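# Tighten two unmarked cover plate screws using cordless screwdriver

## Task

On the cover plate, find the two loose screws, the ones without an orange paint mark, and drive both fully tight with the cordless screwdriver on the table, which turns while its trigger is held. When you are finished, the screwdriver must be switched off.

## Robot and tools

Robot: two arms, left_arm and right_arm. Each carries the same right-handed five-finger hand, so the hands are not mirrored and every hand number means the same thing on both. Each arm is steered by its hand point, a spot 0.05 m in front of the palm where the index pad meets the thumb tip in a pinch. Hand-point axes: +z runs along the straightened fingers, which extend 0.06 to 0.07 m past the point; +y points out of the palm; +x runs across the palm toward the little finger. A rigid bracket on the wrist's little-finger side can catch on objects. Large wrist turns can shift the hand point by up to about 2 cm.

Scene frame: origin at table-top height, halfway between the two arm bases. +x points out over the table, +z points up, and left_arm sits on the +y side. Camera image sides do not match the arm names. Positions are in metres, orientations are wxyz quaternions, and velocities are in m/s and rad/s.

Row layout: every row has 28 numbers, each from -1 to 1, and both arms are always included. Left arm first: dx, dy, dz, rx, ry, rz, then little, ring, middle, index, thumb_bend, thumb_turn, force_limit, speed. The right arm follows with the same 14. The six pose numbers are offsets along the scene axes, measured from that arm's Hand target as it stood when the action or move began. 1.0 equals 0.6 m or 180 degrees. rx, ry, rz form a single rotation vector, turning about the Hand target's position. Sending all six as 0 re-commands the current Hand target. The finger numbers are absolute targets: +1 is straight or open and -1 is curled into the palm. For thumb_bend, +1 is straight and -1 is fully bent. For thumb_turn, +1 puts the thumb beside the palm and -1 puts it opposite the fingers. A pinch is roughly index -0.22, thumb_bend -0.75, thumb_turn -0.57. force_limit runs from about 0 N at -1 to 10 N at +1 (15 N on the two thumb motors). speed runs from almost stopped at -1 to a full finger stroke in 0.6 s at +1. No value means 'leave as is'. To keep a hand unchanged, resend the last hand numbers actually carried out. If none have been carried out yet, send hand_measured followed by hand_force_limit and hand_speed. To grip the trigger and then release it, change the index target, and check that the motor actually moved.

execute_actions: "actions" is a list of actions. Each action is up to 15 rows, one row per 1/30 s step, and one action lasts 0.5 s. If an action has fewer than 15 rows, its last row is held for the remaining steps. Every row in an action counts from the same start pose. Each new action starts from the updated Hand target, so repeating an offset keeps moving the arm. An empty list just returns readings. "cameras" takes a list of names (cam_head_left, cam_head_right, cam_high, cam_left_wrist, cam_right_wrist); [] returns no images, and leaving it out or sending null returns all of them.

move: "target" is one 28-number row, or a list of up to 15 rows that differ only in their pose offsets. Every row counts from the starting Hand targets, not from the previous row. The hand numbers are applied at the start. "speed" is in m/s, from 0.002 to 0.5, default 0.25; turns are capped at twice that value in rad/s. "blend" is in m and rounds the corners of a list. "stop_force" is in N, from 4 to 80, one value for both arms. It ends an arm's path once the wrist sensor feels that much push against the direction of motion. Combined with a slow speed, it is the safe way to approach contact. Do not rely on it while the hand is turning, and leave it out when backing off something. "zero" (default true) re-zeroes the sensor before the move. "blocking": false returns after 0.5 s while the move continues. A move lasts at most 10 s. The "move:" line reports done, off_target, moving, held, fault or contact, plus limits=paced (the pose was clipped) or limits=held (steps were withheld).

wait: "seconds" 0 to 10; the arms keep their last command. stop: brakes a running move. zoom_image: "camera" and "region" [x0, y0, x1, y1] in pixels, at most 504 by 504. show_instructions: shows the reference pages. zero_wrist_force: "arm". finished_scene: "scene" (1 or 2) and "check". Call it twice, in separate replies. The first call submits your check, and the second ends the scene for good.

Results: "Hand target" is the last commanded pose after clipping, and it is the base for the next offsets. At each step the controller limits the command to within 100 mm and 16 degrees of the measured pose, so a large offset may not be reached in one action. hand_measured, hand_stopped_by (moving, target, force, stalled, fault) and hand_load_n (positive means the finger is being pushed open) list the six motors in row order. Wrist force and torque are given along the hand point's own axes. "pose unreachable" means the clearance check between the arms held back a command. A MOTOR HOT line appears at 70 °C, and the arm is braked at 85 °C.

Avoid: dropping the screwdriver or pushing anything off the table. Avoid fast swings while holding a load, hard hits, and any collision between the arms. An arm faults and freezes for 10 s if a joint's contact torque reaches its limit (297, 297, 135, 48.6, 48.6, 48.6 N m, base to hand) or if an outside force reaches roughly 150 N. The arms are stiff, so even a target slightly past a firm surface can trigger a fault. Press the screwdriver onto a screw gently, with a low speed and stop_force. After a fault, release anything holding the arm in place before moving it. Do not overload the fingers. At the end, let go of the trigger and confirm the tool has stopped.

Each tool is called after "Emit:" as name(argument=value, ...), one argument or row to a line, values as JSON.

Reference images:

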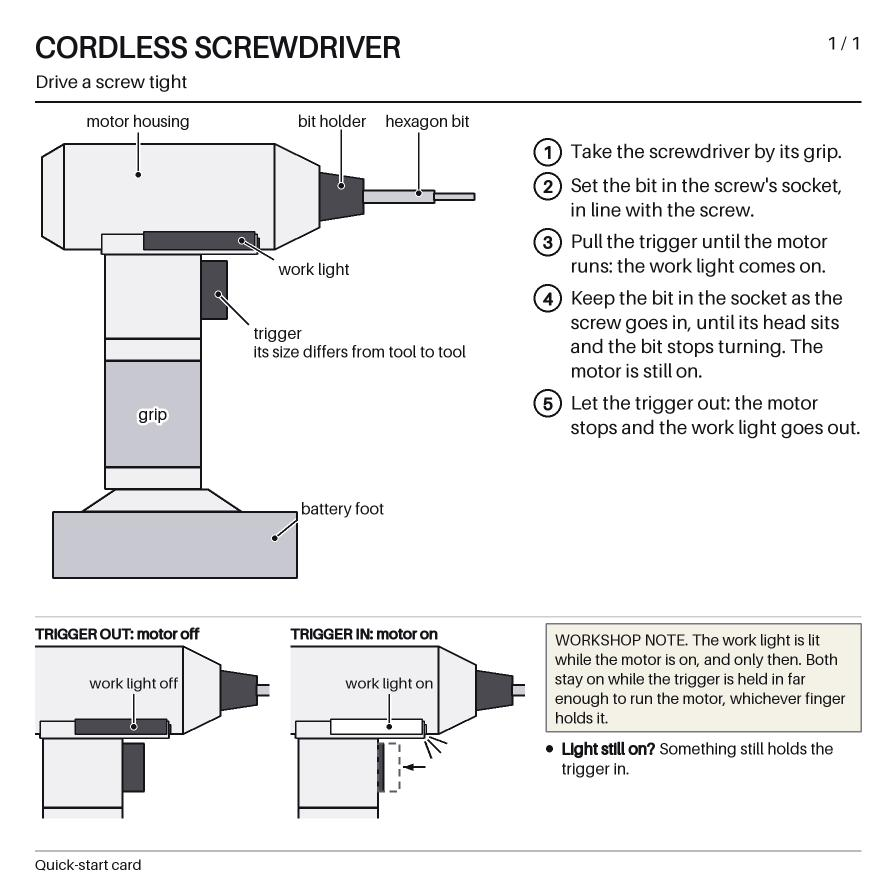

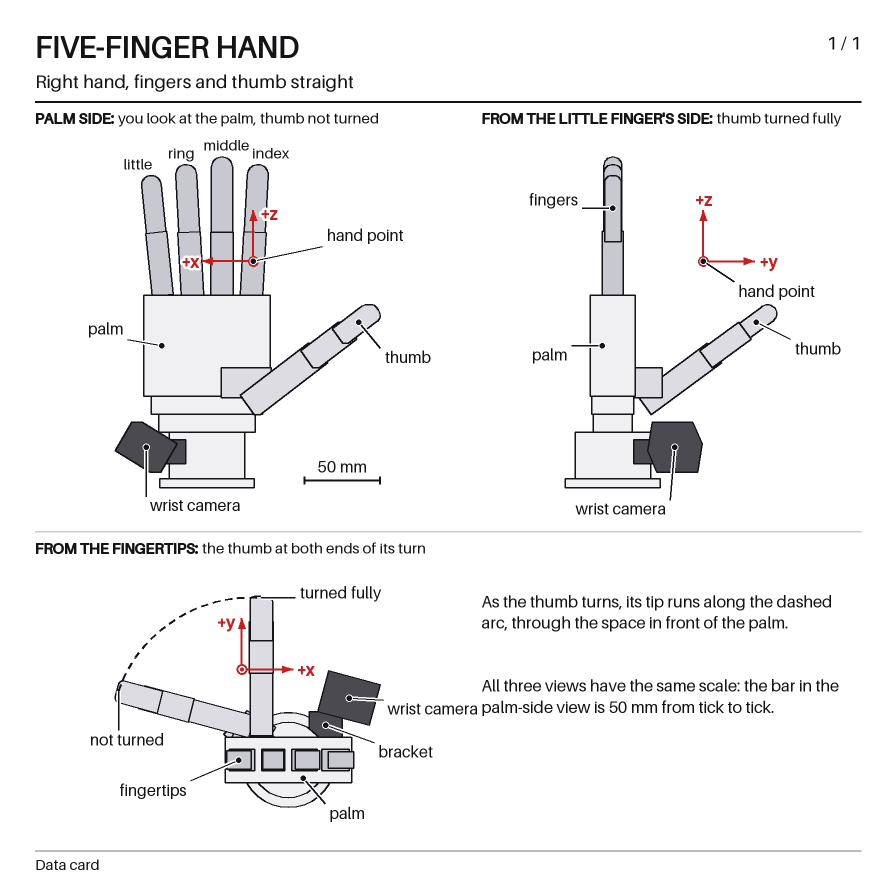

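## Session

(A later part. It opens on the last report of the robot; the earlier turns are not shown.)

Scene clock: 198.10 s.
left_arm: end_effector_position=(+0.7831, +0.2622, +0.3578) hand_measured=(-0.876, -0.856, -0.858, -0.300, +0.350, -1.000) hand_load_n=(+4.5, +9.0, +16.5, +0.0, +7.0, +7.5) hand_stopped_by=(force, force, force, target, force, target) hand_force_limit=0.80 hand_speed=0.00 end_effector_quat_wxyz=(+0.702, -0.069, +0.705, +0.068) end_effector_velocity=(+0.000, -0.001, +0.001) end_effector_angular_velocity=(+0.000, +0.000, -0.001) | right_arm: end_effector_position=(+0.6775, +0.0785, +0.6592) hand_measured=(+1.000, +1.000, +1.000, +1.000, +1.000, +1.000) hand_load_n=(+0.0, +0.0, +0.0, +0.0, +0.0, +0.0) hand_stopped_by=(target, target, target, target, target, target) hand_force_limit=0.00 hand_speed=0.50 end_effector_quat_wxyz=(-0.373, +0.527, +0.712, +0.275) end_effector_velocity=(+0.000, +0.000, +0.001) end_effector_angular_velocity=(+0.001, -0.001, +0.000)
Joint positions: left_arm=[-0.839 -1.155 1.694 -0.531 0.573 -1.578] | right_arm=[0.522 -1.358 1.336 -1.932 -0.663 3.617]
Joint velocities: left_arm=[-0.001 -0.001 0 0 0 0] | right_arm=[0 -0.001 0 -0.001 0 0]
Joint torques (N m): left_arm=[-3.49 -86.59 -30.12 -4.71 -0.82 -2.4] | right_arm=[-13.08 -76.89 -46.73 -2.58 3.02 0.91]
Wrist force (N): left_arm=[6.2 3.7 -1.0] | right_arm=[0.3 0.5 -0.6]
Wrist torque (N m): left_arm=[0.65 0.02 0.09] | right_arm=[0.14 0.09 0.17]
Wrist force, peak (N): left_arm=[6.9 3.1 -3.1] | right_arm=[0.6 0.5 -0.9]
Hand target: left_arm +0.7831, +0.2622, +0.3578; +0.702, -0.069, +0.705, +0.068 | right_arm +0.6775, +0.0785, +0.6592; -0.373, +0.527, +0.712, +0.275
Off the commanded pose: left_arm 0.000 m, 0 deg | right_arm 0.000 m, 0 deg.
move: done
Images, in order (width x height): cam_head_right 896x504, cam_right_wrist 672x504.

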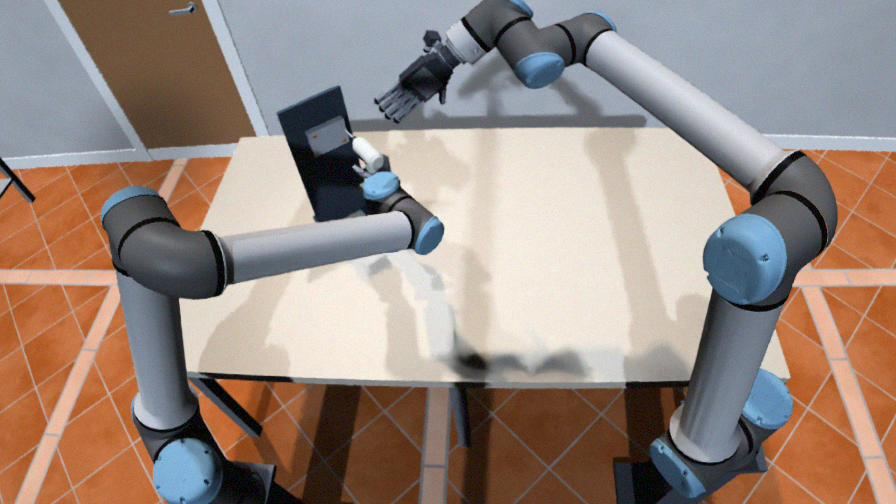

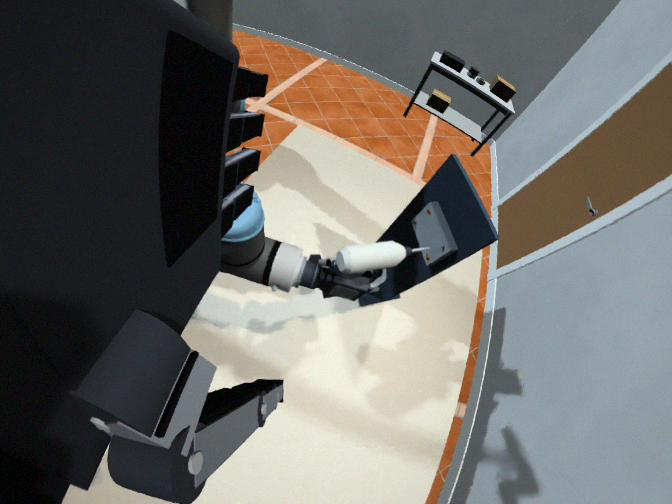

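Emit:
move(
  target=[
    [0,0,0,0,0,0,-0.98,-0.98,-0.98,-0.3,-0.98,-1,0.8,0,0.30,-0.2,-0.1,0.09,0.028,0,1,1,1,1,1,1,0,0.5],
    [0,0,0,0,0,0,-0.98,-0.98,-0.98,-0.3,-0.98,-1,0.8,0,0.371,-0.164,-0.37,0.186,0.0564,0,1,1,1,1,1,1,0,0.5],
  ],
  speed=0.2,
  blend=0.05,
  cameras=["cam_head_right", "cam_right_wrist"],
)

Emit:
zoom_image(
  camera="cam_right_wrist",
  region=[240, 130, 420, 250],
)

Scene clock: 201.13 s.
left_arm: end_effector_position=(+0.7831, +0.2622, +0.3578) hand_measured=(-0.876, -0.856, -0.858, -0.300, +0.350, -1.000) hand_load_n=(+4.5, +9.0, +16.0, +0.0, +6.5, +7.5) hand_stopped_by=(force, force, force, target, force, target) hand_force_limit=0.80 hand_speed=0.00 end_effector_quat_wxyz=(+0.702, -0.069, +0.705, +0.068) end_effector_velocity=(+0.000, +0.000, -0.001) end_effector_angular_velocity=(+0.001, +0.001, +0.000) | right_arm: end_effector_position=(+0.9002, -0.0199, +0.4378) hand_measured=(+1.000, +1.000, +1.000, +1.000, +1.000, +1.000) hand_load_n=(+0.0, +0.0, +0.0, +0.0, +0.0, +0.0) hand_stopped_by=(target, target, target, target, target, target) hand_force_limit=0.00 hand_speed=0.50 end_effector_quat_wxyz=(+0.569, -0.420, -0.567, -0.422) end_effector_velocity=(+0.000, +0.000, -0.002) end_effector_angular_velocity=(-0.001, +0.002, +0.000)
Joint positions: left_arm=[-0.839 -1.155 1.694 -0.531 0.573 -1.578] | right_arm=[0.234 -1.1 1.549 -1.925 0.004 3.046]
Joint velocities: left_arm=[0 0.001 0 0.001 0 0.001] | right_arm=[0 0.002 0 0.001 0 0]
Joint torques (N m): left_arm=[-2.34 -87.3 -37.8 -2.87 0.34 -2.62] | right_arm=[14.67 -74.81 -36.49 -5.67 4.17 1.23]
Wrist force (N): left_arm=[6.2 3.6 -1.2] | right_arm=[0.0 0.3 -1.1]
Wrist torque (N m): left_arm=[0.65 0.01 0.10] | right_arm=[0.07 0.24 0.18]
Wrist force, peak (N): left_arm=[6.5 4.0 -0.9] | right_arm=[-2.8 1.0 -1.1]
Hand target: left_arm +0.7831, +0.2622, +0.3578; +0.702, -0.069, +0.705, +0.068 | right_arm +0.9002, -0.0201, +0.4377; +0.570, -0.419, -0.567, -0.421
Off the commanded pose: left_arm 0.000 m, 0 deg | right_arm 0.001 m, 0 deg.
move: done
Images, in order (width x height): cam_head_right 896x504, cam_right_wrist 672x504.

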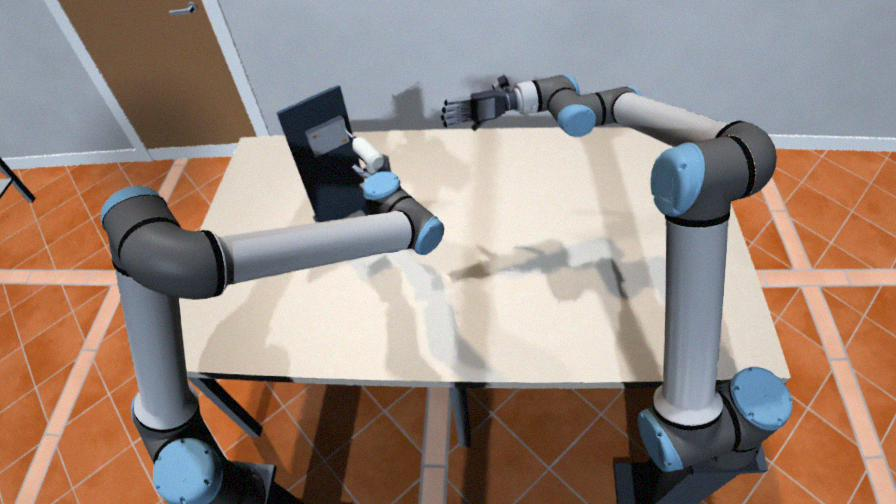

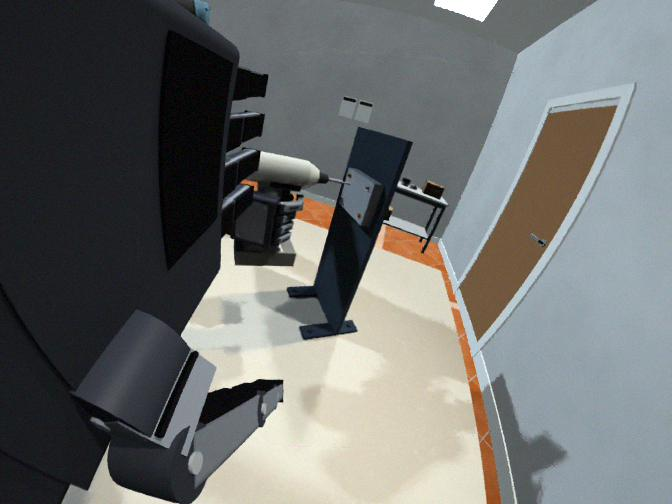

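Scaled by 2.800 from the camera's 672x504 image, which has a finer 960x720 frame.

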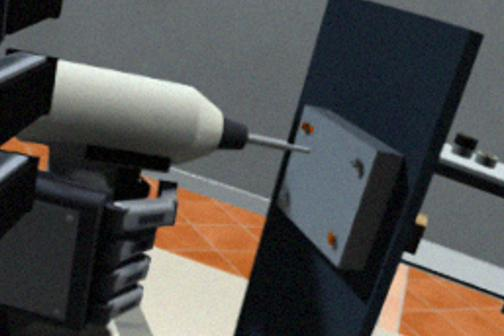

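Emit:
zoom_image(
  camera="cam_right_wrist",
  region=[315, 160, 395, 240],
)

Emit:
zoom_image(
  camera="cam_right_wrist",
  region=[335, 170, 375, 210],
)

Emit:
zoom_image(
  camera="cam_head_right",
  region=[290, 90, 400, 200],
)

Scaled by 6.300 from the camera's 672x504 image, which has a finer 960x720 frame.

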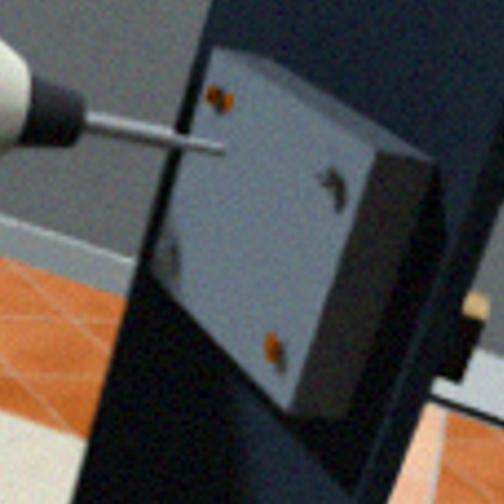

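Scaled by 12.600 from the camera's 672x504 image, which has a finer 960x720 frame.

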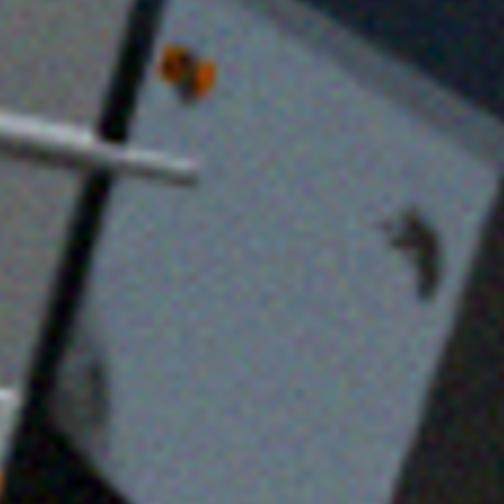

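Scaled by 4.582.

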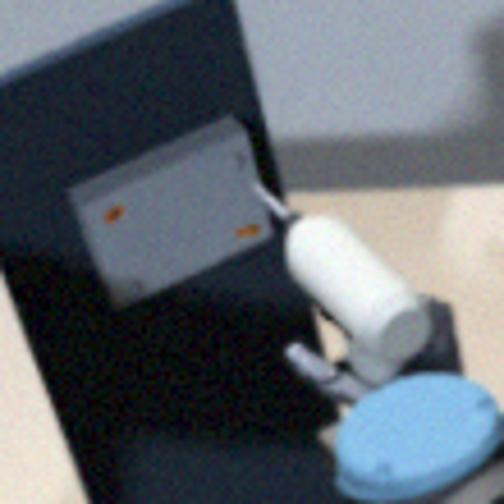

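Emit:
move(
  target=[0,0,0,0,0,0,-0.98,-0.98,-0.98,-0.3,-0.98,-1,0.8,0,-0.02,0.22,0.0,0,0,0,-0.9,-0.9,-0.9,-0.9,1,1,0,0.5],
  speed=0.15,
  cameras=["cam_high", "cam_right_wrist"],
)

Emit:
zoom_image(
  camera="cam_right_wrist",
  region=[300, 130, 380, 210],
)

Scene clock: 203.60 s.
left_arm: end_effector_position=(+0.7831, +0.2622, +0.3578) hand_measured=(-0.876, -0.856, -0.858, -0.300, +0.350, -1.000) hand_load_n=(+4.0, +9.0, +16.0, +0.0, +6.5, +7.5) hand_stopped_by=(force, force, force, target, force, target) hand_force_limit=0.80 hand_speed=0.00 end_effector_quat_wxyz=(+0.702, -0.069, +0.705, +0.068) end_effector_velocity=(+0.000, +0.000, +0.000) end_effector_angular_velocity=(+0.000, +0.000, -0.001) | right_arm: end_effector_position=(+0.8885, +0.1113, +0.4377) hand_measured=(-0.900, -0.900, -0.900, -0.900, +1.000, +1.000) hand_load_n=(+0.0, +0.0, +0.0, +0.0, +0.0, +0.0) hand_stopped_by=(target, target, target, target, target, target) hand_force_limit=0.00 hand_speed=0.50 end_effector_quat_wxyz=(+0.600, -0.381, -0.583, -0.393) end_effector_velocity=(+0.000, +0.000, +0.000) end_effector_angular_velocity=(+0.000, +0.000, +0.000)
Joint positions: left_arm=[-0.839 -1.155 1.694 -0.531 0.573 -1.578] | right_arm=[0.358 -0.968 1.321 -1.694 0.03 2.911]
Joint velocities: left_arm=[0 0 0 0 0 0] | right_arm=[0 -0.001 0 0.001 0 -0.001]
Joint torques (N m): left_arm=[3.03 -88.02 -42.41 -0.17 0.82 -2.17] | right_arm=[-13.09 -93.03 -37.33 -1.94 0.66 -2.1]
Wrist force (N): left_arm=[6.2 3.4 -0.7] | right_arm=[-0.5 0.7 -0.9]
Wrist torque (N m): left_arm=[0.59 0.01 0.08] | right_arm=[0.12 0.36 0.19]
Wrist force, peak (N): left_arm=[6.7 3.7 -1.2] | right_arm=[0.0 -0.2 -2.4]
Hand target: left_arm +0.7831, +0.2622, +0.3578; +0.702, -0.069, +0.705, +0.068 | right_arm +0.8883, +0.1119, +0.4376; +0.570, -0.419, -0.567, -0.421
Off the commanded pose: left_arm 0.000 m, 0 deg | right_arm 0.001 m, 7 deg.
move: off_target (right_arm)
Images, in order (width x height): cam_high 896x504, cam_right_wrist 672x504.

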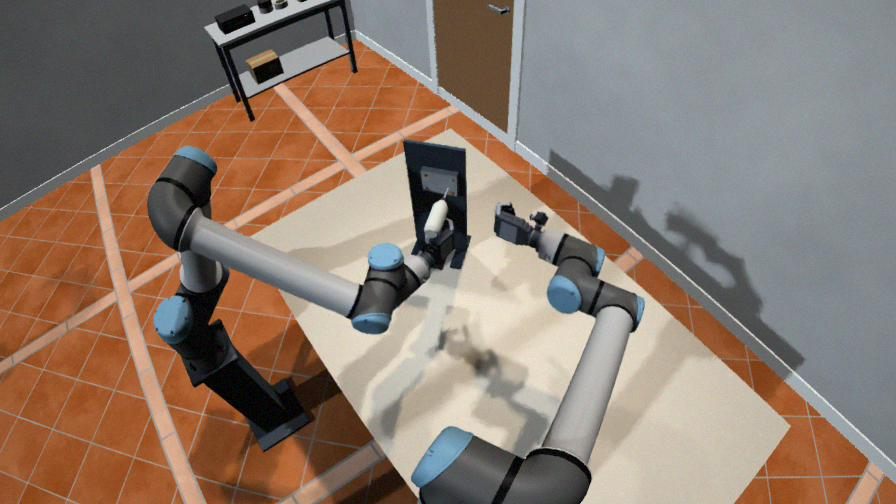

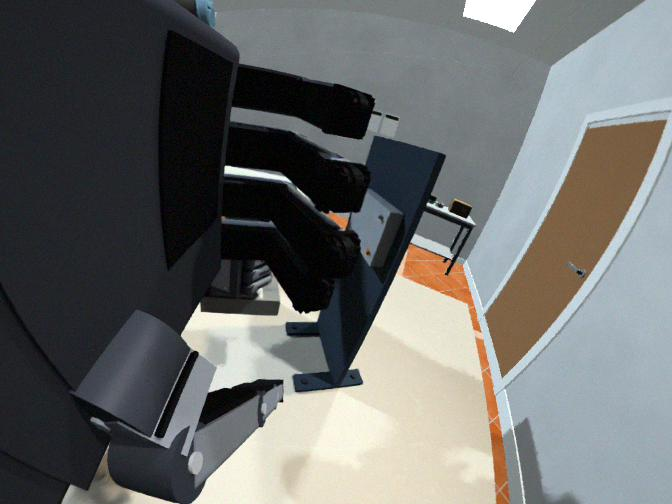

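Scaled by 6.300 from the camera's 672x504 image, which has a finer 960x720 frame.

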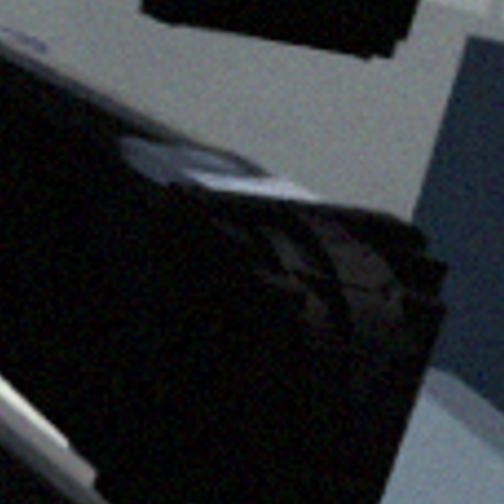

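Emit:
execute_actions(
  actions=[
    [[0,0,0,0,0,0,-0.98,-0.98,-0.98,-0.3,-0.98,-1,0.8,0,0,0,0,0,0,0,1,1,1,1,1,1,0,1]],
    [[0,0,0,0,0,0,-0.98,-0.98,-0.98,-0.3,-0.98,-1,0.8,0,0,0,0,0,0,0,1,1,1,1,1,1,0,1]],
  ],
  cameras=["cam_right_wrist"],
)

Emit:
zoom_image(
  camera="cam_right_wrist",
  region=[310, 150, 430, 270],
)

Scene clock: 205.13 s.
left_arm: end_effector_position=(+0.7831, +0.2622, +0.3578) hand_measured=(-0.876, -0.856, -0.858, -0.300, +0.350, -1.000) hand_load_n=(+4.5, +9.0, +16.0, +0.0, +6.5, +7.5) hand_stopped_by=(force, force, force, target, force, target) hand_force_limit=0.80 hand_speed=0.00 end_effector_quat_wxyz=(+0.702, -0.069, +0.705, +0.068) end_effector_velocity=(+0.000, +0.001, +0.000) end_effector_angular_velocity=(+0.000, +0.000, +0.001) | right_arm: end_effector_position=(+0.8883, +0.1113, +0.4375) hand_measured=(+1.000, +1.000, +1.000, +1.000, +1.000, +1.000) hand_load_n=(+0.0, +0.0, +0.0, +0.0, +0.0, +0.0) hand_stopped_by=(target, target, target, target, target, target) hand_force_limit=0.00 hand_speed=1.00 end_effector_quat_wxyz=(+0.599, -0.390, -0.564, -0.413) end_effector_velocity=(+0.000, +0.000, -0.002) end_effector_angular_velocity=(-0.001, +0.000, +0.000)
Joint positions: left_arm=[-0.839 -1.155 1.694 -0.531 0.573 -1.578] | right_arm=[0.361 -0.963 1.222 -1.05 0.084 2.359]
Joint velocities: left_arm=[0.001 -0.001 0 0 0 0] | right_arm=[0 0.001 0 0.004 0 -0.005]
Joint torques (N m): left_arm=[0.37 -89.82 -47.26 1.27 0.73 -2.56] | right_arm=[0.41 -107.33 -47.36 -0.57 0.41 -1.85]
Wrist force (N): left_arm=[6.3 3.7 -1.0] | right_arm=[-0.1 0.3 -0.6]
Wrist torque (N m): left_arm=[0.66 0.00 0.11] | right_arm=[0.04 0.27 0.18]
Wrist force, peak (N): left_arm=[6.6 3.7 -1.1] | right_arm=[-0.1 0.5 -1.6]
Hand target: left_arm +0.7831, +0.2622, +0.3578; +0.702, -0.069, +0.705, +0.068 | right_arm +0.8884, +0.1119, +0.4375; +0.569, -0.420, -0.567, -0.421
Off the commanded pose: left_arm 0.000 m, 0 deg | right_arm 0.001 m, 5 deg.
Images, in order (width x height): cam_right_wrist 672x504.

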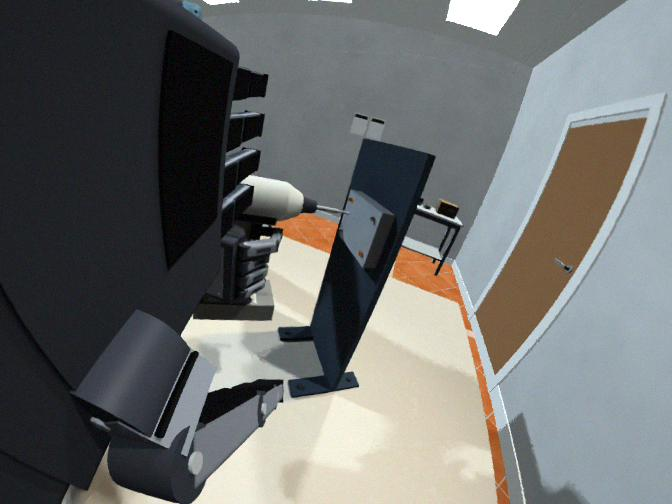

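Scaled by 4.200 from the camera's 672x504 image, which has a finer 960x720 frame.

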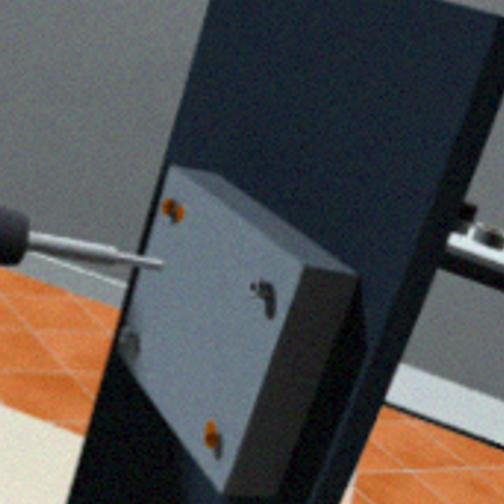

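Emit:
zoom_image(
  camera="cam_right_wrist",
  region=[335, 190, 385, 240],
)

Scaled by 10.080 from the camera's 672x504 image, which has a finer 960x720 frame.

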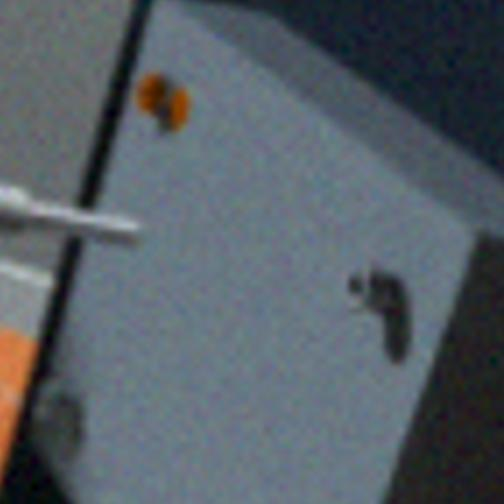

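Emit:
move(
  target=[0,0,0,0,0,0,-0.98,-0.98,-0.98,-0.3,-0.98,-1,0.8,0,-0.03,0.1,0.3,-0.2125,-0.0645,0,1,1,1,1,1,1,0,1],
  speed=0.2,
  cameras=["cam_high", "cam_right_wrist"],
)

Emit:
zoom_image(
  camera="cam_right_wrist",
  region=[260, 150, 420, 270],
)

Scene clock: 207.83 s.
left_arm: end_effector_position=(+0.7831, +0.2622, +0.3578) hand_measured=(-0.876, -0.856, -0.858, -0.300, +0.350, -1.000) hand_load_n=(+4.5, +9.0, +16.0, +0.0, +7.0, +7.5) hand_stopped_by=(force, force, force, target, force, target) hand_force_limit=0.80 hand_speed=0.00 end_effector_quat_wxyz=(+0.702, -0.069, +0.705, +0.068) end_effector_velocity=(+0.000, +0.000, +0.000) end_effector_angular_velocity=(-0.004, -0.001, +0.000) | right_arm: end_effector_position=(+0.8701, +0.1722, +0.6172) hand_measured=(+1.000, +1.000, +1.000, +1.000, +1.000, +1.000) hand_load_n=(+0.0, +0.0, +0.0, +0.0, +0.0, +0.0) hand_stopped_by=(target, target, target, target, target, target) hand_force_limit=0.00 hand_speed=1.00 end_effector_quat_wxyz=(-0.342, +0.538, +0.728, +0.252) end_effector_velocity=(+0.001, +0.000, +0.001) end_effector_angular_velocity=(+0.000, -0.003, -0.001)
Joint positions: left_arm=[-0.839 -1.155 1.694 -0.531 0.573 -1.578] | right_arm=[0.511 -0.966 0.808 -1.724 -0.737 3.554]
Joint velocities: left_arm=[0 0 0 0 0 -0.004] | right_arm=[0 0 -0.002 -0.001 -0.002 0]
Joint torques (N m): left_arm=[2.12 -87.74 -52.81 0.67 0.99 -2.52] | right_arm=[-12.2 -105.69 -53.53 -3.71 -0.95 0.47]
Wrist force (N): left_arm=[6.3 3.7 -1.2] | right_arm=[0.2 0.5 -0.4]
Wrist torque (N m): left_arm=[0.66 0.00 0.10] | right_arm=[0.12 0.08 0.16]
Wrist force, peak (N): left_arm=[6.7 3.8 -1.1] | right_arm=[-1.9 0.1 -1.7]
Hand target: left_arm +0.7831, +0.2622, +0.3578; +0.702, -0.069, +0.705, +0.068 | right_arm +0.8702, +0.1721, +0.6173; -0.342, +0.538, +0.728, +0.252
Off the commanded pose: left_arm 0.000 m, 0 deg | right_arm 0.001 m, 0 deg.
move: done
Images, in order (width x height): cam_high 896x504, cam_right_wrist 672x504.

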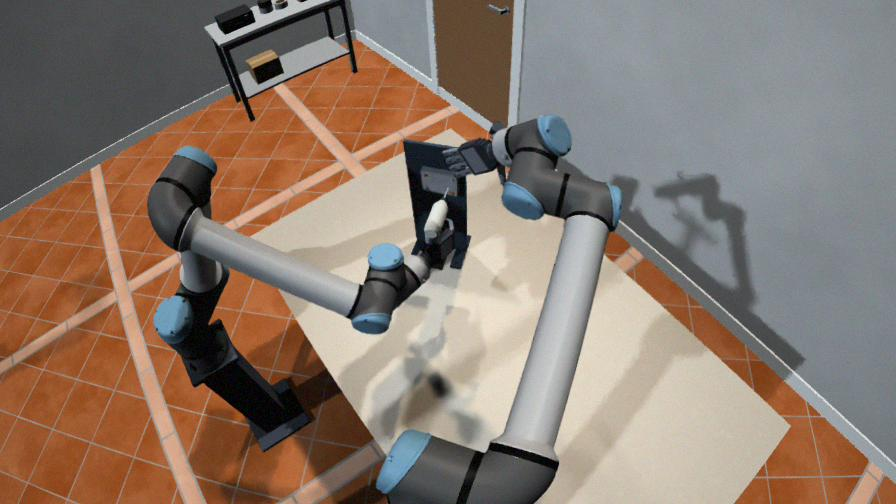

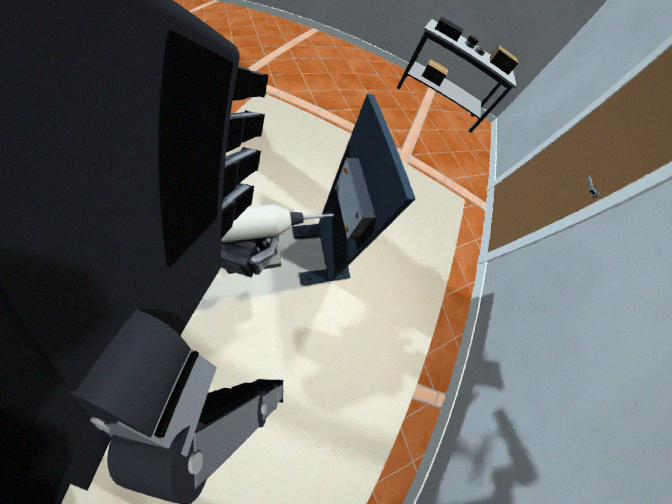

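Scaled by 3.150 from the camera's 672x504 image, which has a finer 960x720 frame.

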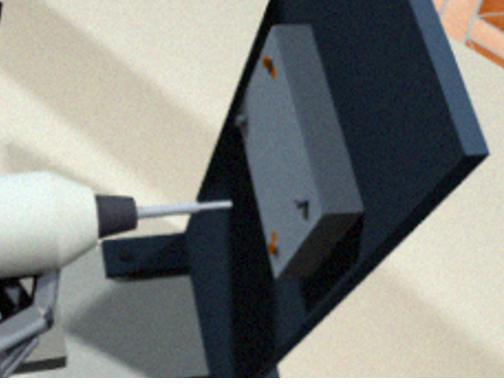

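Emit:
zoom_image(
  camera="cam_right_wrist",
  region=[325, 190, 375, 240],
)

Scaled by 10.080 from the camera's 672x504 image, which has a finer 960x720 frame.

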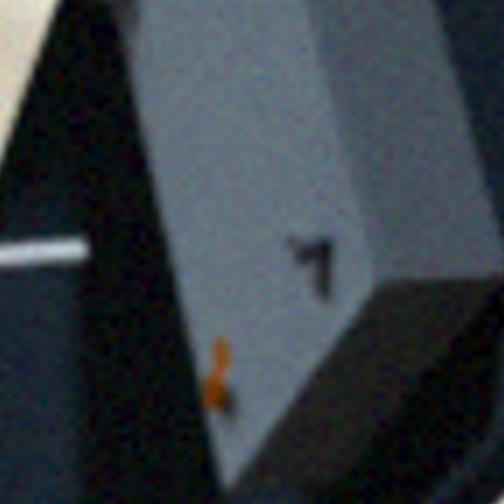

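Emit:
move(
  target=[0.0326,0.0259,-0.0035,0,0,0,-0.98,-0.98,-0.98,-0.3,-0.98,-1,0.8,0,0,0,0,0,0,0,1,1,1,1,1,1,0,1],
  speed=0.05,
  stop_force=8,
  cameras=["cam_right_wrist"],
)

Emit:
zoom_image(
  camera="cam_right_wrist",
  region=[300, 180, 380, 260],
)

Emit:
zoom_image(
  camera="cam_right_wrist",
  region=[335, 195, 370, 230],
)

Scene clock: 210.57 s.
left_arm: end_effector_position=(+0.8027, +0.2777, +0.3557) hand_measured=(-0.876, -0.856, -0.858, -0.300, +0.350, -1.000) hand_load_n=(+4.0, +9.0, +16.0, +0.0, +7.0, +7.5) hand_stopped_by=(force, force, force, target, force, target) hand_force_limit=0.80 hand_speed=0.00 end_effector_quat_wxyz=(+0.702, -0.069, +0.705, +0.068) end_effector_velocity=(+0.000, +0.000, +0.000) end_effector_angular_velocity=(+0.000, -0.001, +0.000) | right_arm: end_effector_position=(+0.8702, +0.1721, +0.6173) hand_measured=(+1.000, +1.000, +1.000, +1.000, +1.000, +1.000) hand_load_n=(+0.0, +0.0, +0.0, +0.0, +0.0, +0.0) hand_stopped_by=(target, target, target, target, target, target) hand_force_limit=0.00 hand_speed=1.00 end_effector_quat_wxyz=(-0.342, +0.538, +0.728, +0.252) end_effector_velocity=(+0.000, +0.000, -0.001) end_effector_angular_velocity=(+0.000, +0.000, +0.000)
Joint positions: left_arm=[-0.806 -1.141 1.677 -0.529 0.607 -1.578] | right_arm=[0.51 -0.966 0.807 -1.724 -0.737 3.554]
Joint velocities: left_arm=[0 0 0 0 0 0] | right_arm=[0 0.001 0 0 0 0]
Joint torques (N m): left_arm=[-14.99 -88.99 -29.52 -3.54 -2.08 3.85] | right_arm=[-14.5 -108.95 -43.42 -4.95 0.41 1.14]
Wrist force (N): left_arm=[6.0 3.4 -0.8] | right_arm=[0.3 0.2 -0.2]
Wrist torque (N m): left_arm=[0.58 0.03 0.08] | right_arm=[0.07 0.05 0.16]
Wrist force, peak (N): left_arm=[6.6 3.8 -1.0] | right_arm=[0.3 0.9 -0.6]
Hand target: left_arm +0.8027, +0.2777, +0.3557; +0.702, -0.069, +0.705, +0.068 | right_arm +0.8702, +0.1721, +0.6173; -0.342, +0.538, +0.728, +0.252
Off the commanded pose: left_arm 0.000 m, 0 deg | right_arm 0.000 m, 0 deg.
move: done
Images, in order (width x height): cam_right_wrist 672x504.

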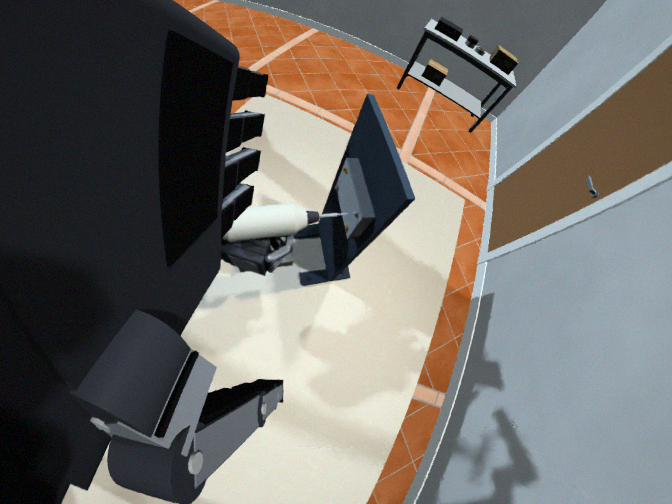

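Scaled by 6.300 from the camera's 672x504 image, which has a finer 960x720 frame.

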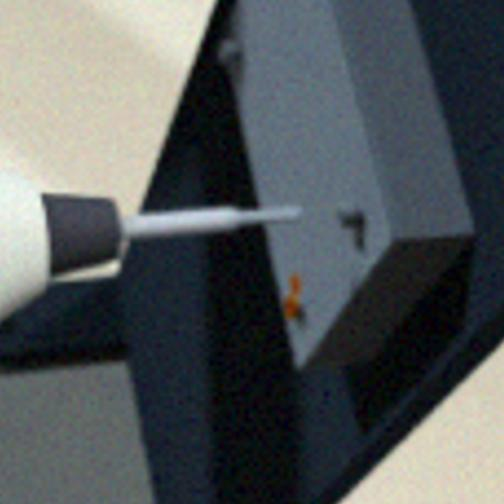

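Scaled by 14.400 from the camera's 672x504 image, which has a finer 960x720 frame.

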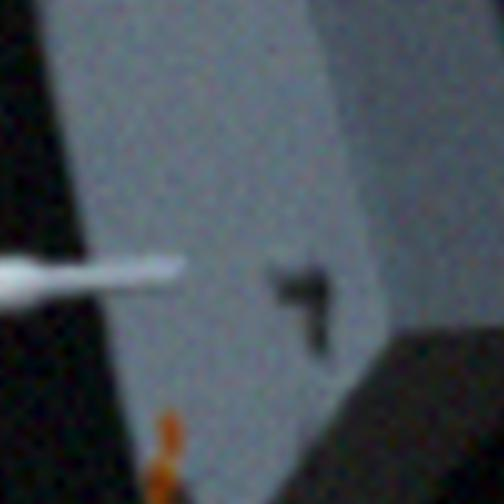

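Emit:
move(
  target=[0,0,0,0,0,0,-0.98,-0.98,-0.98,-0.3,-0.98,-1,0.8,0,0.03,-0.1,-0.3,0.2125,0.0645,0,1,1,1,1,1,1,0,1],
  speed=0.2,
  cameras=["cam_right_wrist"],
)

Emit:
zoom_image(
  camera="cam_right_wrist",
  region=[310, 170, 390, 250],
)

Emit:
zoom_image(
  camera="cam_right_wrist",
  region=[340, 195, 375, 230],
)

Scene clock: 213.53 s.
left_arm: end_effector_position=(+0.8027, +0.2777, +0.3557) hand_measured=(-0.876, -0.856, -0.858, -0.300, +0.350, -1.000) hand_load_n=(+4.5, +9.0, +16.0, +0.0, +7.0, +7.5) hand_stopped_by=(force, force, force, target, force, target) hand_force_limit=0.80 hand_speed=0.00 end_effector_quat_wxyz=(+0.702, -0.069, +0.705, +0.068) end_effector_velocity=(+0.000, -0.001, +0.000) end_effector_angular_velocity=(+0.000, +0.000, -0.001) | right_arm: end_effector_position=(+0.8882, +0.1120, +0.4376) hand_measured=(+1.000, +1.000, +1.000, +1.000, +1.000, +1.000) hand_load_n=(+0.0, +0.0, +0.0, +0.0, +0.0, -0.5) hand_stopped_by=(target, target, target, target, target, target) hand_force_limit=0.00 hand_speed=1.00 end_effector_quat_wxyz=(+0.569, -0.419, -0.568, -0.421) end_effector_velocity=(+0.000, +0.000, +0.001) end_effector_angular_velocity=(+0.000, -0.001, +0.000)
Joint positions: left_arm=[-0.806 -1.141 1.677 -0.529 0.607 -1.578] | right_arm=[0.369 -0.729 1.165 -3.602 -0.131 4.735]
Joint velocities: left_arm=[-0.001 0 0 0 0.001 0] | right_arm=[0 -0.002 0.002 0.004 0 -0.005]
Joint torques (N m): left_arm=[-11.86 -86.63 -37.78 -4.04 -1.35 2.54] | right_arm=[-2.14 -118.35 -32.02 1.05 0.2 -2.71]
Wrist force (N): left_arm=[5.9 3.7 -1.2] | right_arm=[0.0 0.4 -0.8]
Wrist torque (N m): left_arm=[0.65 0.07 0.08] | right_arm=[0.09 0.27 0.21]
Wrist force, peak (N): left_arm=[6.5 3.7 -1.2] | right_arm=[2.4 0.4 -0.7]
Hand target: left_arm +0.8027, +0.2777, +0.3557; +0.702, -0.069, +0.705, +0.068 | right_arm +0.8882, +0.1119, +0.4376; +0.569, -0.419, -0.568, -0.421
Off the commanded pose: left_arm 0.000 m, 0 deg | right_arm 0.000 m, 0 deg.
move: done
Images, in order (width x height): cam_right_wrist 672x504.

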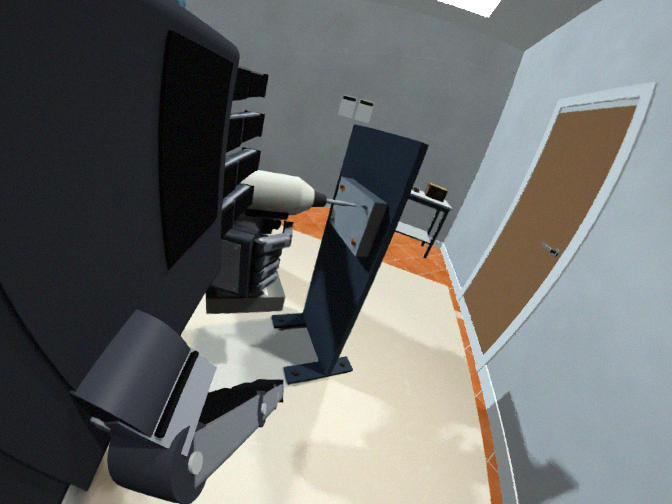

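Scaled by 6.300 from the camera's 672x504 image, which has a finer 960x720 frame.

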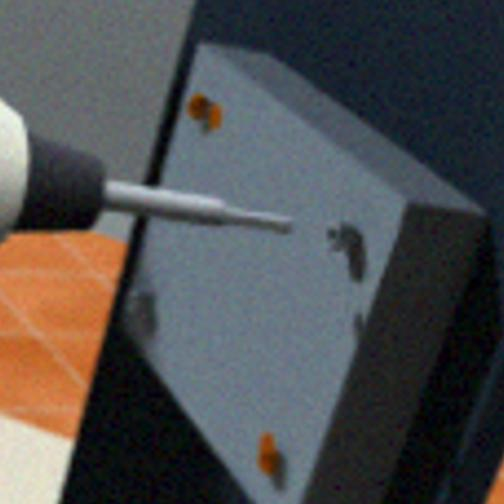

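Scaled by 14.400 from the camera's 672x504 image, which has a finer 960x720 frame.

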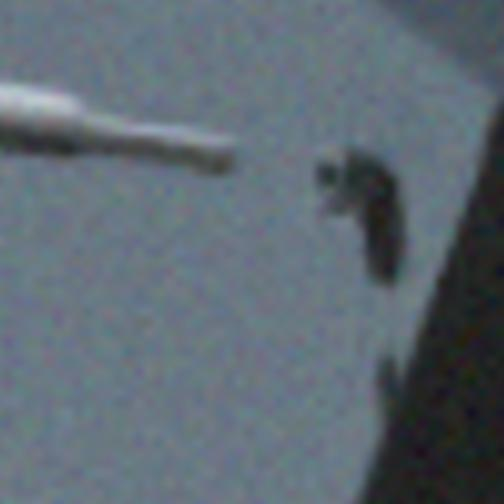

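Emit:
move(
  target=[0.0108,0.0052,0.0013,0,0,0,-0.98,-0.98,-0.98,-0.3,-0.98,-1,0.8,0,0,0,0,0,0,0,1,1,1,1,1,1,0,1],
  speed=0.02,
  stop_force=6,
  cameras=["cam_right_wrist"],
)

Emit:
zoom_image(
  camera="cam_right_wrist",
  region=[340, 195, 375, 230],
)

Emit:
move(
  target=[0,0,0,0,0,0,-0.98,-0.98,-0.98,-0.3,-0.98,-1,0.8,0,-0.05,0.13,0.3,-0.2125,-0.0645,0,1,1,1,1,1,1,0,1],
  speed=0.2,
  cameras=["cam_right_wrist"],
)

Emit:
zoom_image(
  camera="cam_right_wrist",
  region=[300, 180, 380, 260],
)

Scene clock: 215.70 s.
left_arm: end_effector_position=(+0.8091, +0.2808, +0.3565) hand_measured=(-0.876, -0.856, -0.858, -0.300, +0.350, -1.000) hand_load_n=(+4.5, +9.0, +16.0, +0.0, +7.0, +8.0) hand_stopped_by=(force, force, force, target, force, target) hand_force_limit=0.80 hand_speed=0.00 end_effector_quat_wxyz=(+0.702, -0.069, +0.705, +0.068) end_effector_velocity=(+0.000, +0.000, +0.000) end_effector_angular_velocity=(-0.001, -0.001, +0.000) | right_arm: end_effector_position=(+0.8882, +0.1119, +0.4376) hand_measured=(+1.000, +1.000, +1.000, +1.000, +1.000, +1.000) hand_load_n=(+0.0, +0.0, +0.0, +0.0, +0.0, +0.0) hand_stopped_by=(target, target, target, target, target, target) hand_force_limit=0.00 hand_speed=1.00 end_effector_quat_wxyz=(+0.569, -0.419, -0.568, -0.421) end_effector_velocity=(+0.000, +0.000, -0.002) end_effector_angular_velocity=(-0.001, +0.002, +0.000)
Joint positions: left_arm=[-0.797 -1.136 1.667 -0.525 0.616 -1.577] | right_arm=[0.369 -0.729 1.164 -3.602 -0.131 4.736]
Joint velocities: left_arm=[0 0 0 -0.001 0 0] | right_arm=[0 0.001 0 0 0 0]
Joint torques (N m): left_arm=[-12.72 -83.98 -28.58 -5.14 -2.32 3.02] | right_arm=[-14.09 -99.31 -41.11 -1.98 1.08 1.72]
Wrist force (N): left_arm=[5.8 3.2 -1.0] | right_arm=[-0.2 0.5 -1.3]
Wrist torque (N m): left_arm=[0.57 0.07 0.04] | right_arm=[0.13 0.32 0.20]
Wrist force, peak (N): left_arm=[6.4 3.7 -1.1] | right_arm=[-0.3 0.5 -1.3]
Hand target: left_arm +0.8091, +0.2808, +0.3565; +0.702, -0.069, +0.705, +0.068 | right_arm +0.8882, +0.1119, +0.4376; +0.569, -0.419, -0.568, -0.421
Off the commanded pose: left_arm 0.000 m, 0 deg | right_arm 0.000 m, 0 deg.
move: done
Images, in order (width x height): cam_right_wrist 672x504.

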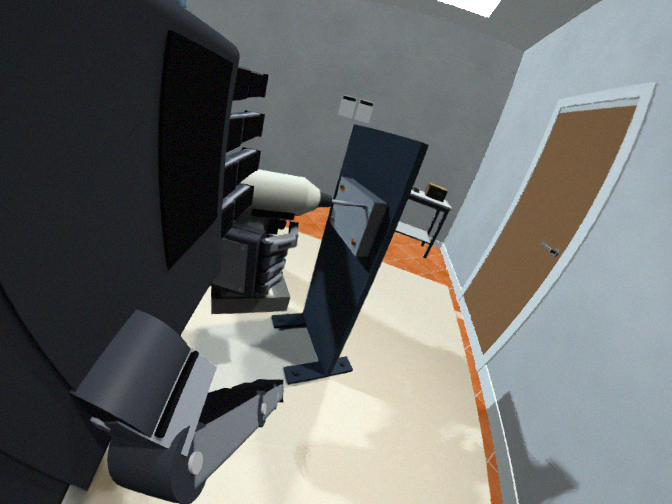

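Scaled by 14.400 from the camera's 672x504 image, which has a finer 960x720 frame.

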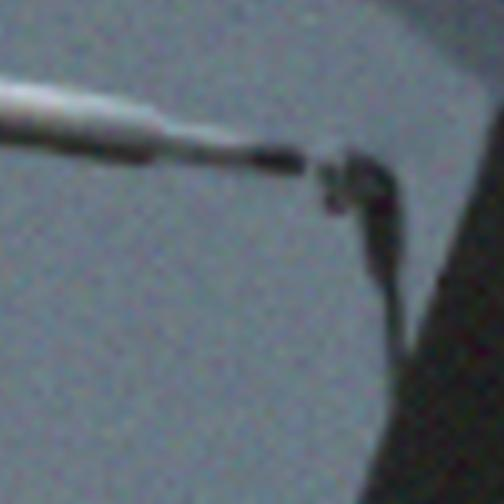

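Scene clock: 217.93 s.
left_arm: end_effector_position=(+0.8091, +0.2808, +0.3565) hand_measured=(-0.876, -0.856, -0.858, -0.300, +0.350, -1.000) hand_load_n=(+4.5, +9.0, +16.0, +0.0, +6.5, +7.5) hand_stopped_by=(force, force, force, target, force, target) hand_force_limit=0.80 hand_speed=0.00 end_effector_quat_wxyz=(+0.702, -0.069, +0.705, +0.068) end_effector_velocity=(+0.000, +0.000, +0.001) end_effector_angular_velocity=(+0.001, -0.001, +0.000) | right_arm: end_effector_position=(+0.8582, +0.1902, +0.6172) hand_measured=(+1.000, +1.000, +1.000, +1.000, +1.000, +1.000) hand_load_n=(+0.0, +0.0, +0.0, +0.0, +0.0, +0.0) hand_stopped_by=(target, target, target, target, target, target) hand_force_limit=0.00 hand_speed=1.00 end_effector_quat_wxyz=(-0.342, +0.538, +0.728, +0.252) end_effector_velocity=(+0.000, +0.000, +0.001) end_effector_angular_velocity=(+0.000, -0.001, -0.001)
Joint positions: left_arm=[-0.797 -1.136 1.667 -0.525 0.616 -1.577] | right_arm=[0.531 -0.957 0.797 -1.745 -0.744 3.583]
Joint velocities: left_arm=[0 -0.001 0 -0.001 0 0.002] | right_arm=[0 0 -0.003 0.001 -0.001 0]
Joint torques (N m): left_arm=[-11.64 -89.9 -35.44 -3.64 -1.88 1.25] | right_arm=[-10.84 -103.5 -51.79 -3.22 -0.1 2.01]
Wrist force (N): left_arm=[6.0 3.7 -0.9] | right_arm=[0.2 0.6 -0.4]
Wrist torque (N m): left_arm=[0.64 0.03 0.07] | right_arm=[0.14 0.07 0.16]
Wrist force, peak (N): left_arm=[6.3 3.7 -1.1] | right_arm=[2.4 0.3 -0.7]
Hand target: left_arm +0.8091, +0.2808, +0.3565; +0.702, -0.069, +0.705, +0.068 | right_arm +0.8583, +0.1901, +0.6173; -0.342, +0.538, +0.728, +0.252
Off the commanded pose: left_arm 0.000 m, 0 deg | right_arm 0.000 m, 0 deg.
move: done
Images, in order (width x height): cam_right_wrist 672x504.

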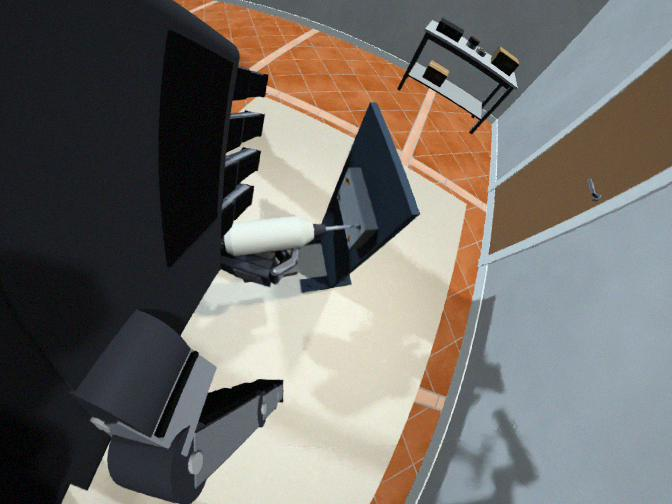

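Scaled by 6.300 from the camera's 672x504 image, which has a finer 960x720 frame.

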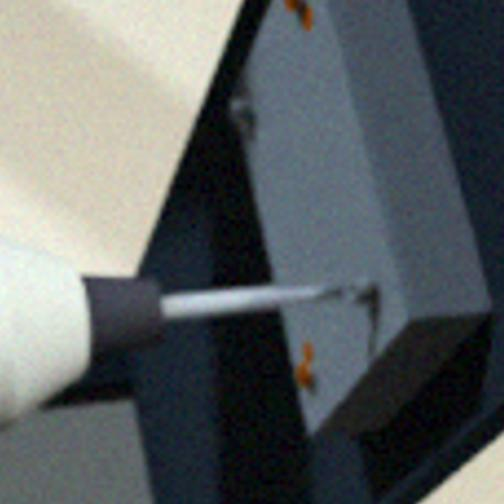

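Emit:
zoom_image(
  camera="cam_right_wrist",
  region=[337, 210, 372, 245],
)

Scaled by 14.400 from the camera's 672x504 image, which has a finer 960x720 frame.

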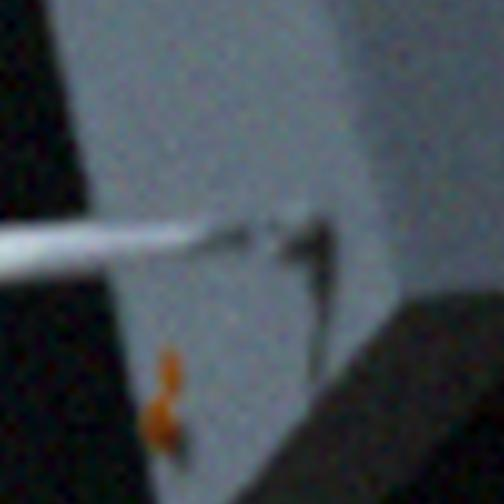

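Emit:
move(
  target=[0.0096,0.0068,-0.0005,0,0,0,-0.98,-0.98,-0.98,-0.3,-0.98,-1,0.8,0,0,0,0,0,0,0,1,1,1,1,1,1,0,1],
  speed=0.008,
  stop_force=5,
  cameras=["cam_right_wrist"],
)

Emit:
zoom_image(
  camera="cam_right_wrist",
  region=[337, 210, 372, 245],
)

Scene clock: 219.80 s.
left_arm: end_effector_position=(+0.8119, +0.2828, +0.3564) hand_measured=(-0.876, -0.856, -0.858, -0.300, +0.350, -1.000) hand_load_n=(+4.0, +9.0, +15.5, +0.0, +7.0, +7.0) hand_stopped_by=(force, force, force, target, force, target) hand_force_limit=0.80 hand_speed=0.00 end_effector_quat_wxyz=(+0.702, -0.069, +0.705, +0.067) end_effector_velocity=(+0.000, +0.001, +0.000) end_effector_angular_velocity=(-0.001, +0.000, +0.001) | right_arm: end_effector_position=(+0.8583, +0.1901, +0.6173) hand_measured=(+1.000, +1.000, +1.000, +1.000, +1.000, +1.000) hand_load_n=(+0.0, +0.0, +0.0, +0.0, +0.0, +0.0) hand_stopped_by=(target, target, target, target, target, target) hand_force_limit=0.00 hand_speed=1.00 end_effector_quat_wxyz=(-0.342, +0.538, +0.728, +0.252) end_effector_velocity=(+0.000, +0.000, -0.001) end_effector_angular_velocity=(+0.000, +0.000, +0.000)
Joint positions: left_arm=[-0.792 -1.134 1.665 -0.524 0.62 -1.577] | right_arm=[0.531 -0.957 0.797 -1.744 -0.744 3.584]
Joint velocities: left_arm=[0 0 0 0 -0.001 -0.001] | right_arm=[0 0.001 0 0 0 0]
Joint torques (N m): left_arm=[-11.03 -92.05 -31.93 -5.73 -2.02 3.14] | right_arm=[-13.75 -109.9 -46.15 -4.52 0.44 1.92]
Wrist force (N): left_arm=[8.2 2.7 -3.8] | right_arm=[0.2 0.7 -0.3]
Wrist torque (N m): left_arm=[0.54 0.03 0.04] | right_arm=[0.15 0.08 0.17]
Wrist force, peak (N): left_arm=[10.5 -1.5 -13.6] | right_arm=[0.6 0.8 -0.2]
Hand target: left_arm +0.8119, +0.2828, +0.3564; +0.702, -0.069, +0.705, +0.067 | right_arm +0.8583, +0.1901, +0.6173; -0.342, +0.538, +0.728, +0.252
Off the commanded pose: left_arm 0.004 m, 0 deg | right_arm 0.000 m, 0 deg.
move: contact (left_arm)
Images, in order (width x height): cam_right_wrist 672x504.

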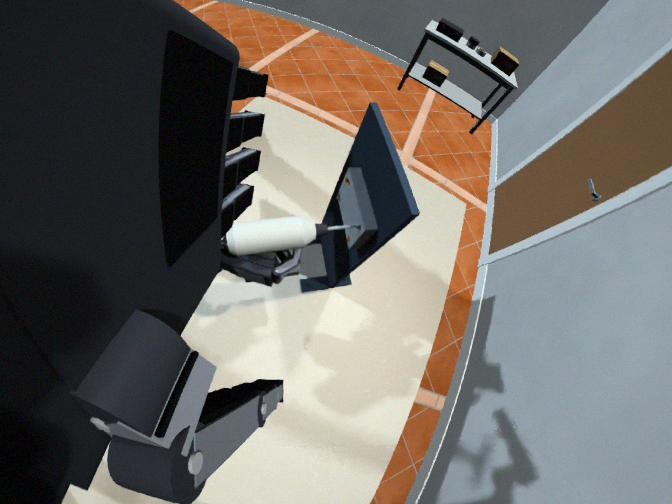

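Scaled by 14.400 from the camera's 672x504 image, which has a finer 960x720 frame.

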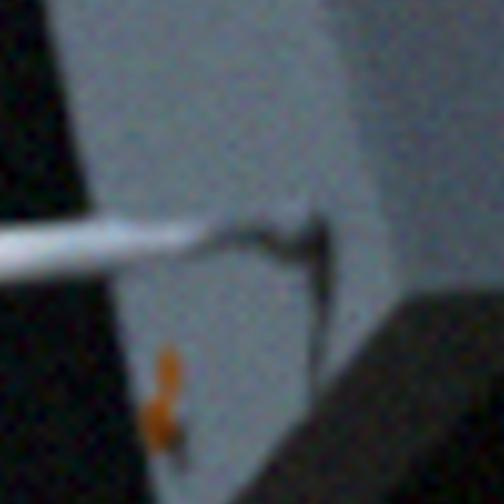

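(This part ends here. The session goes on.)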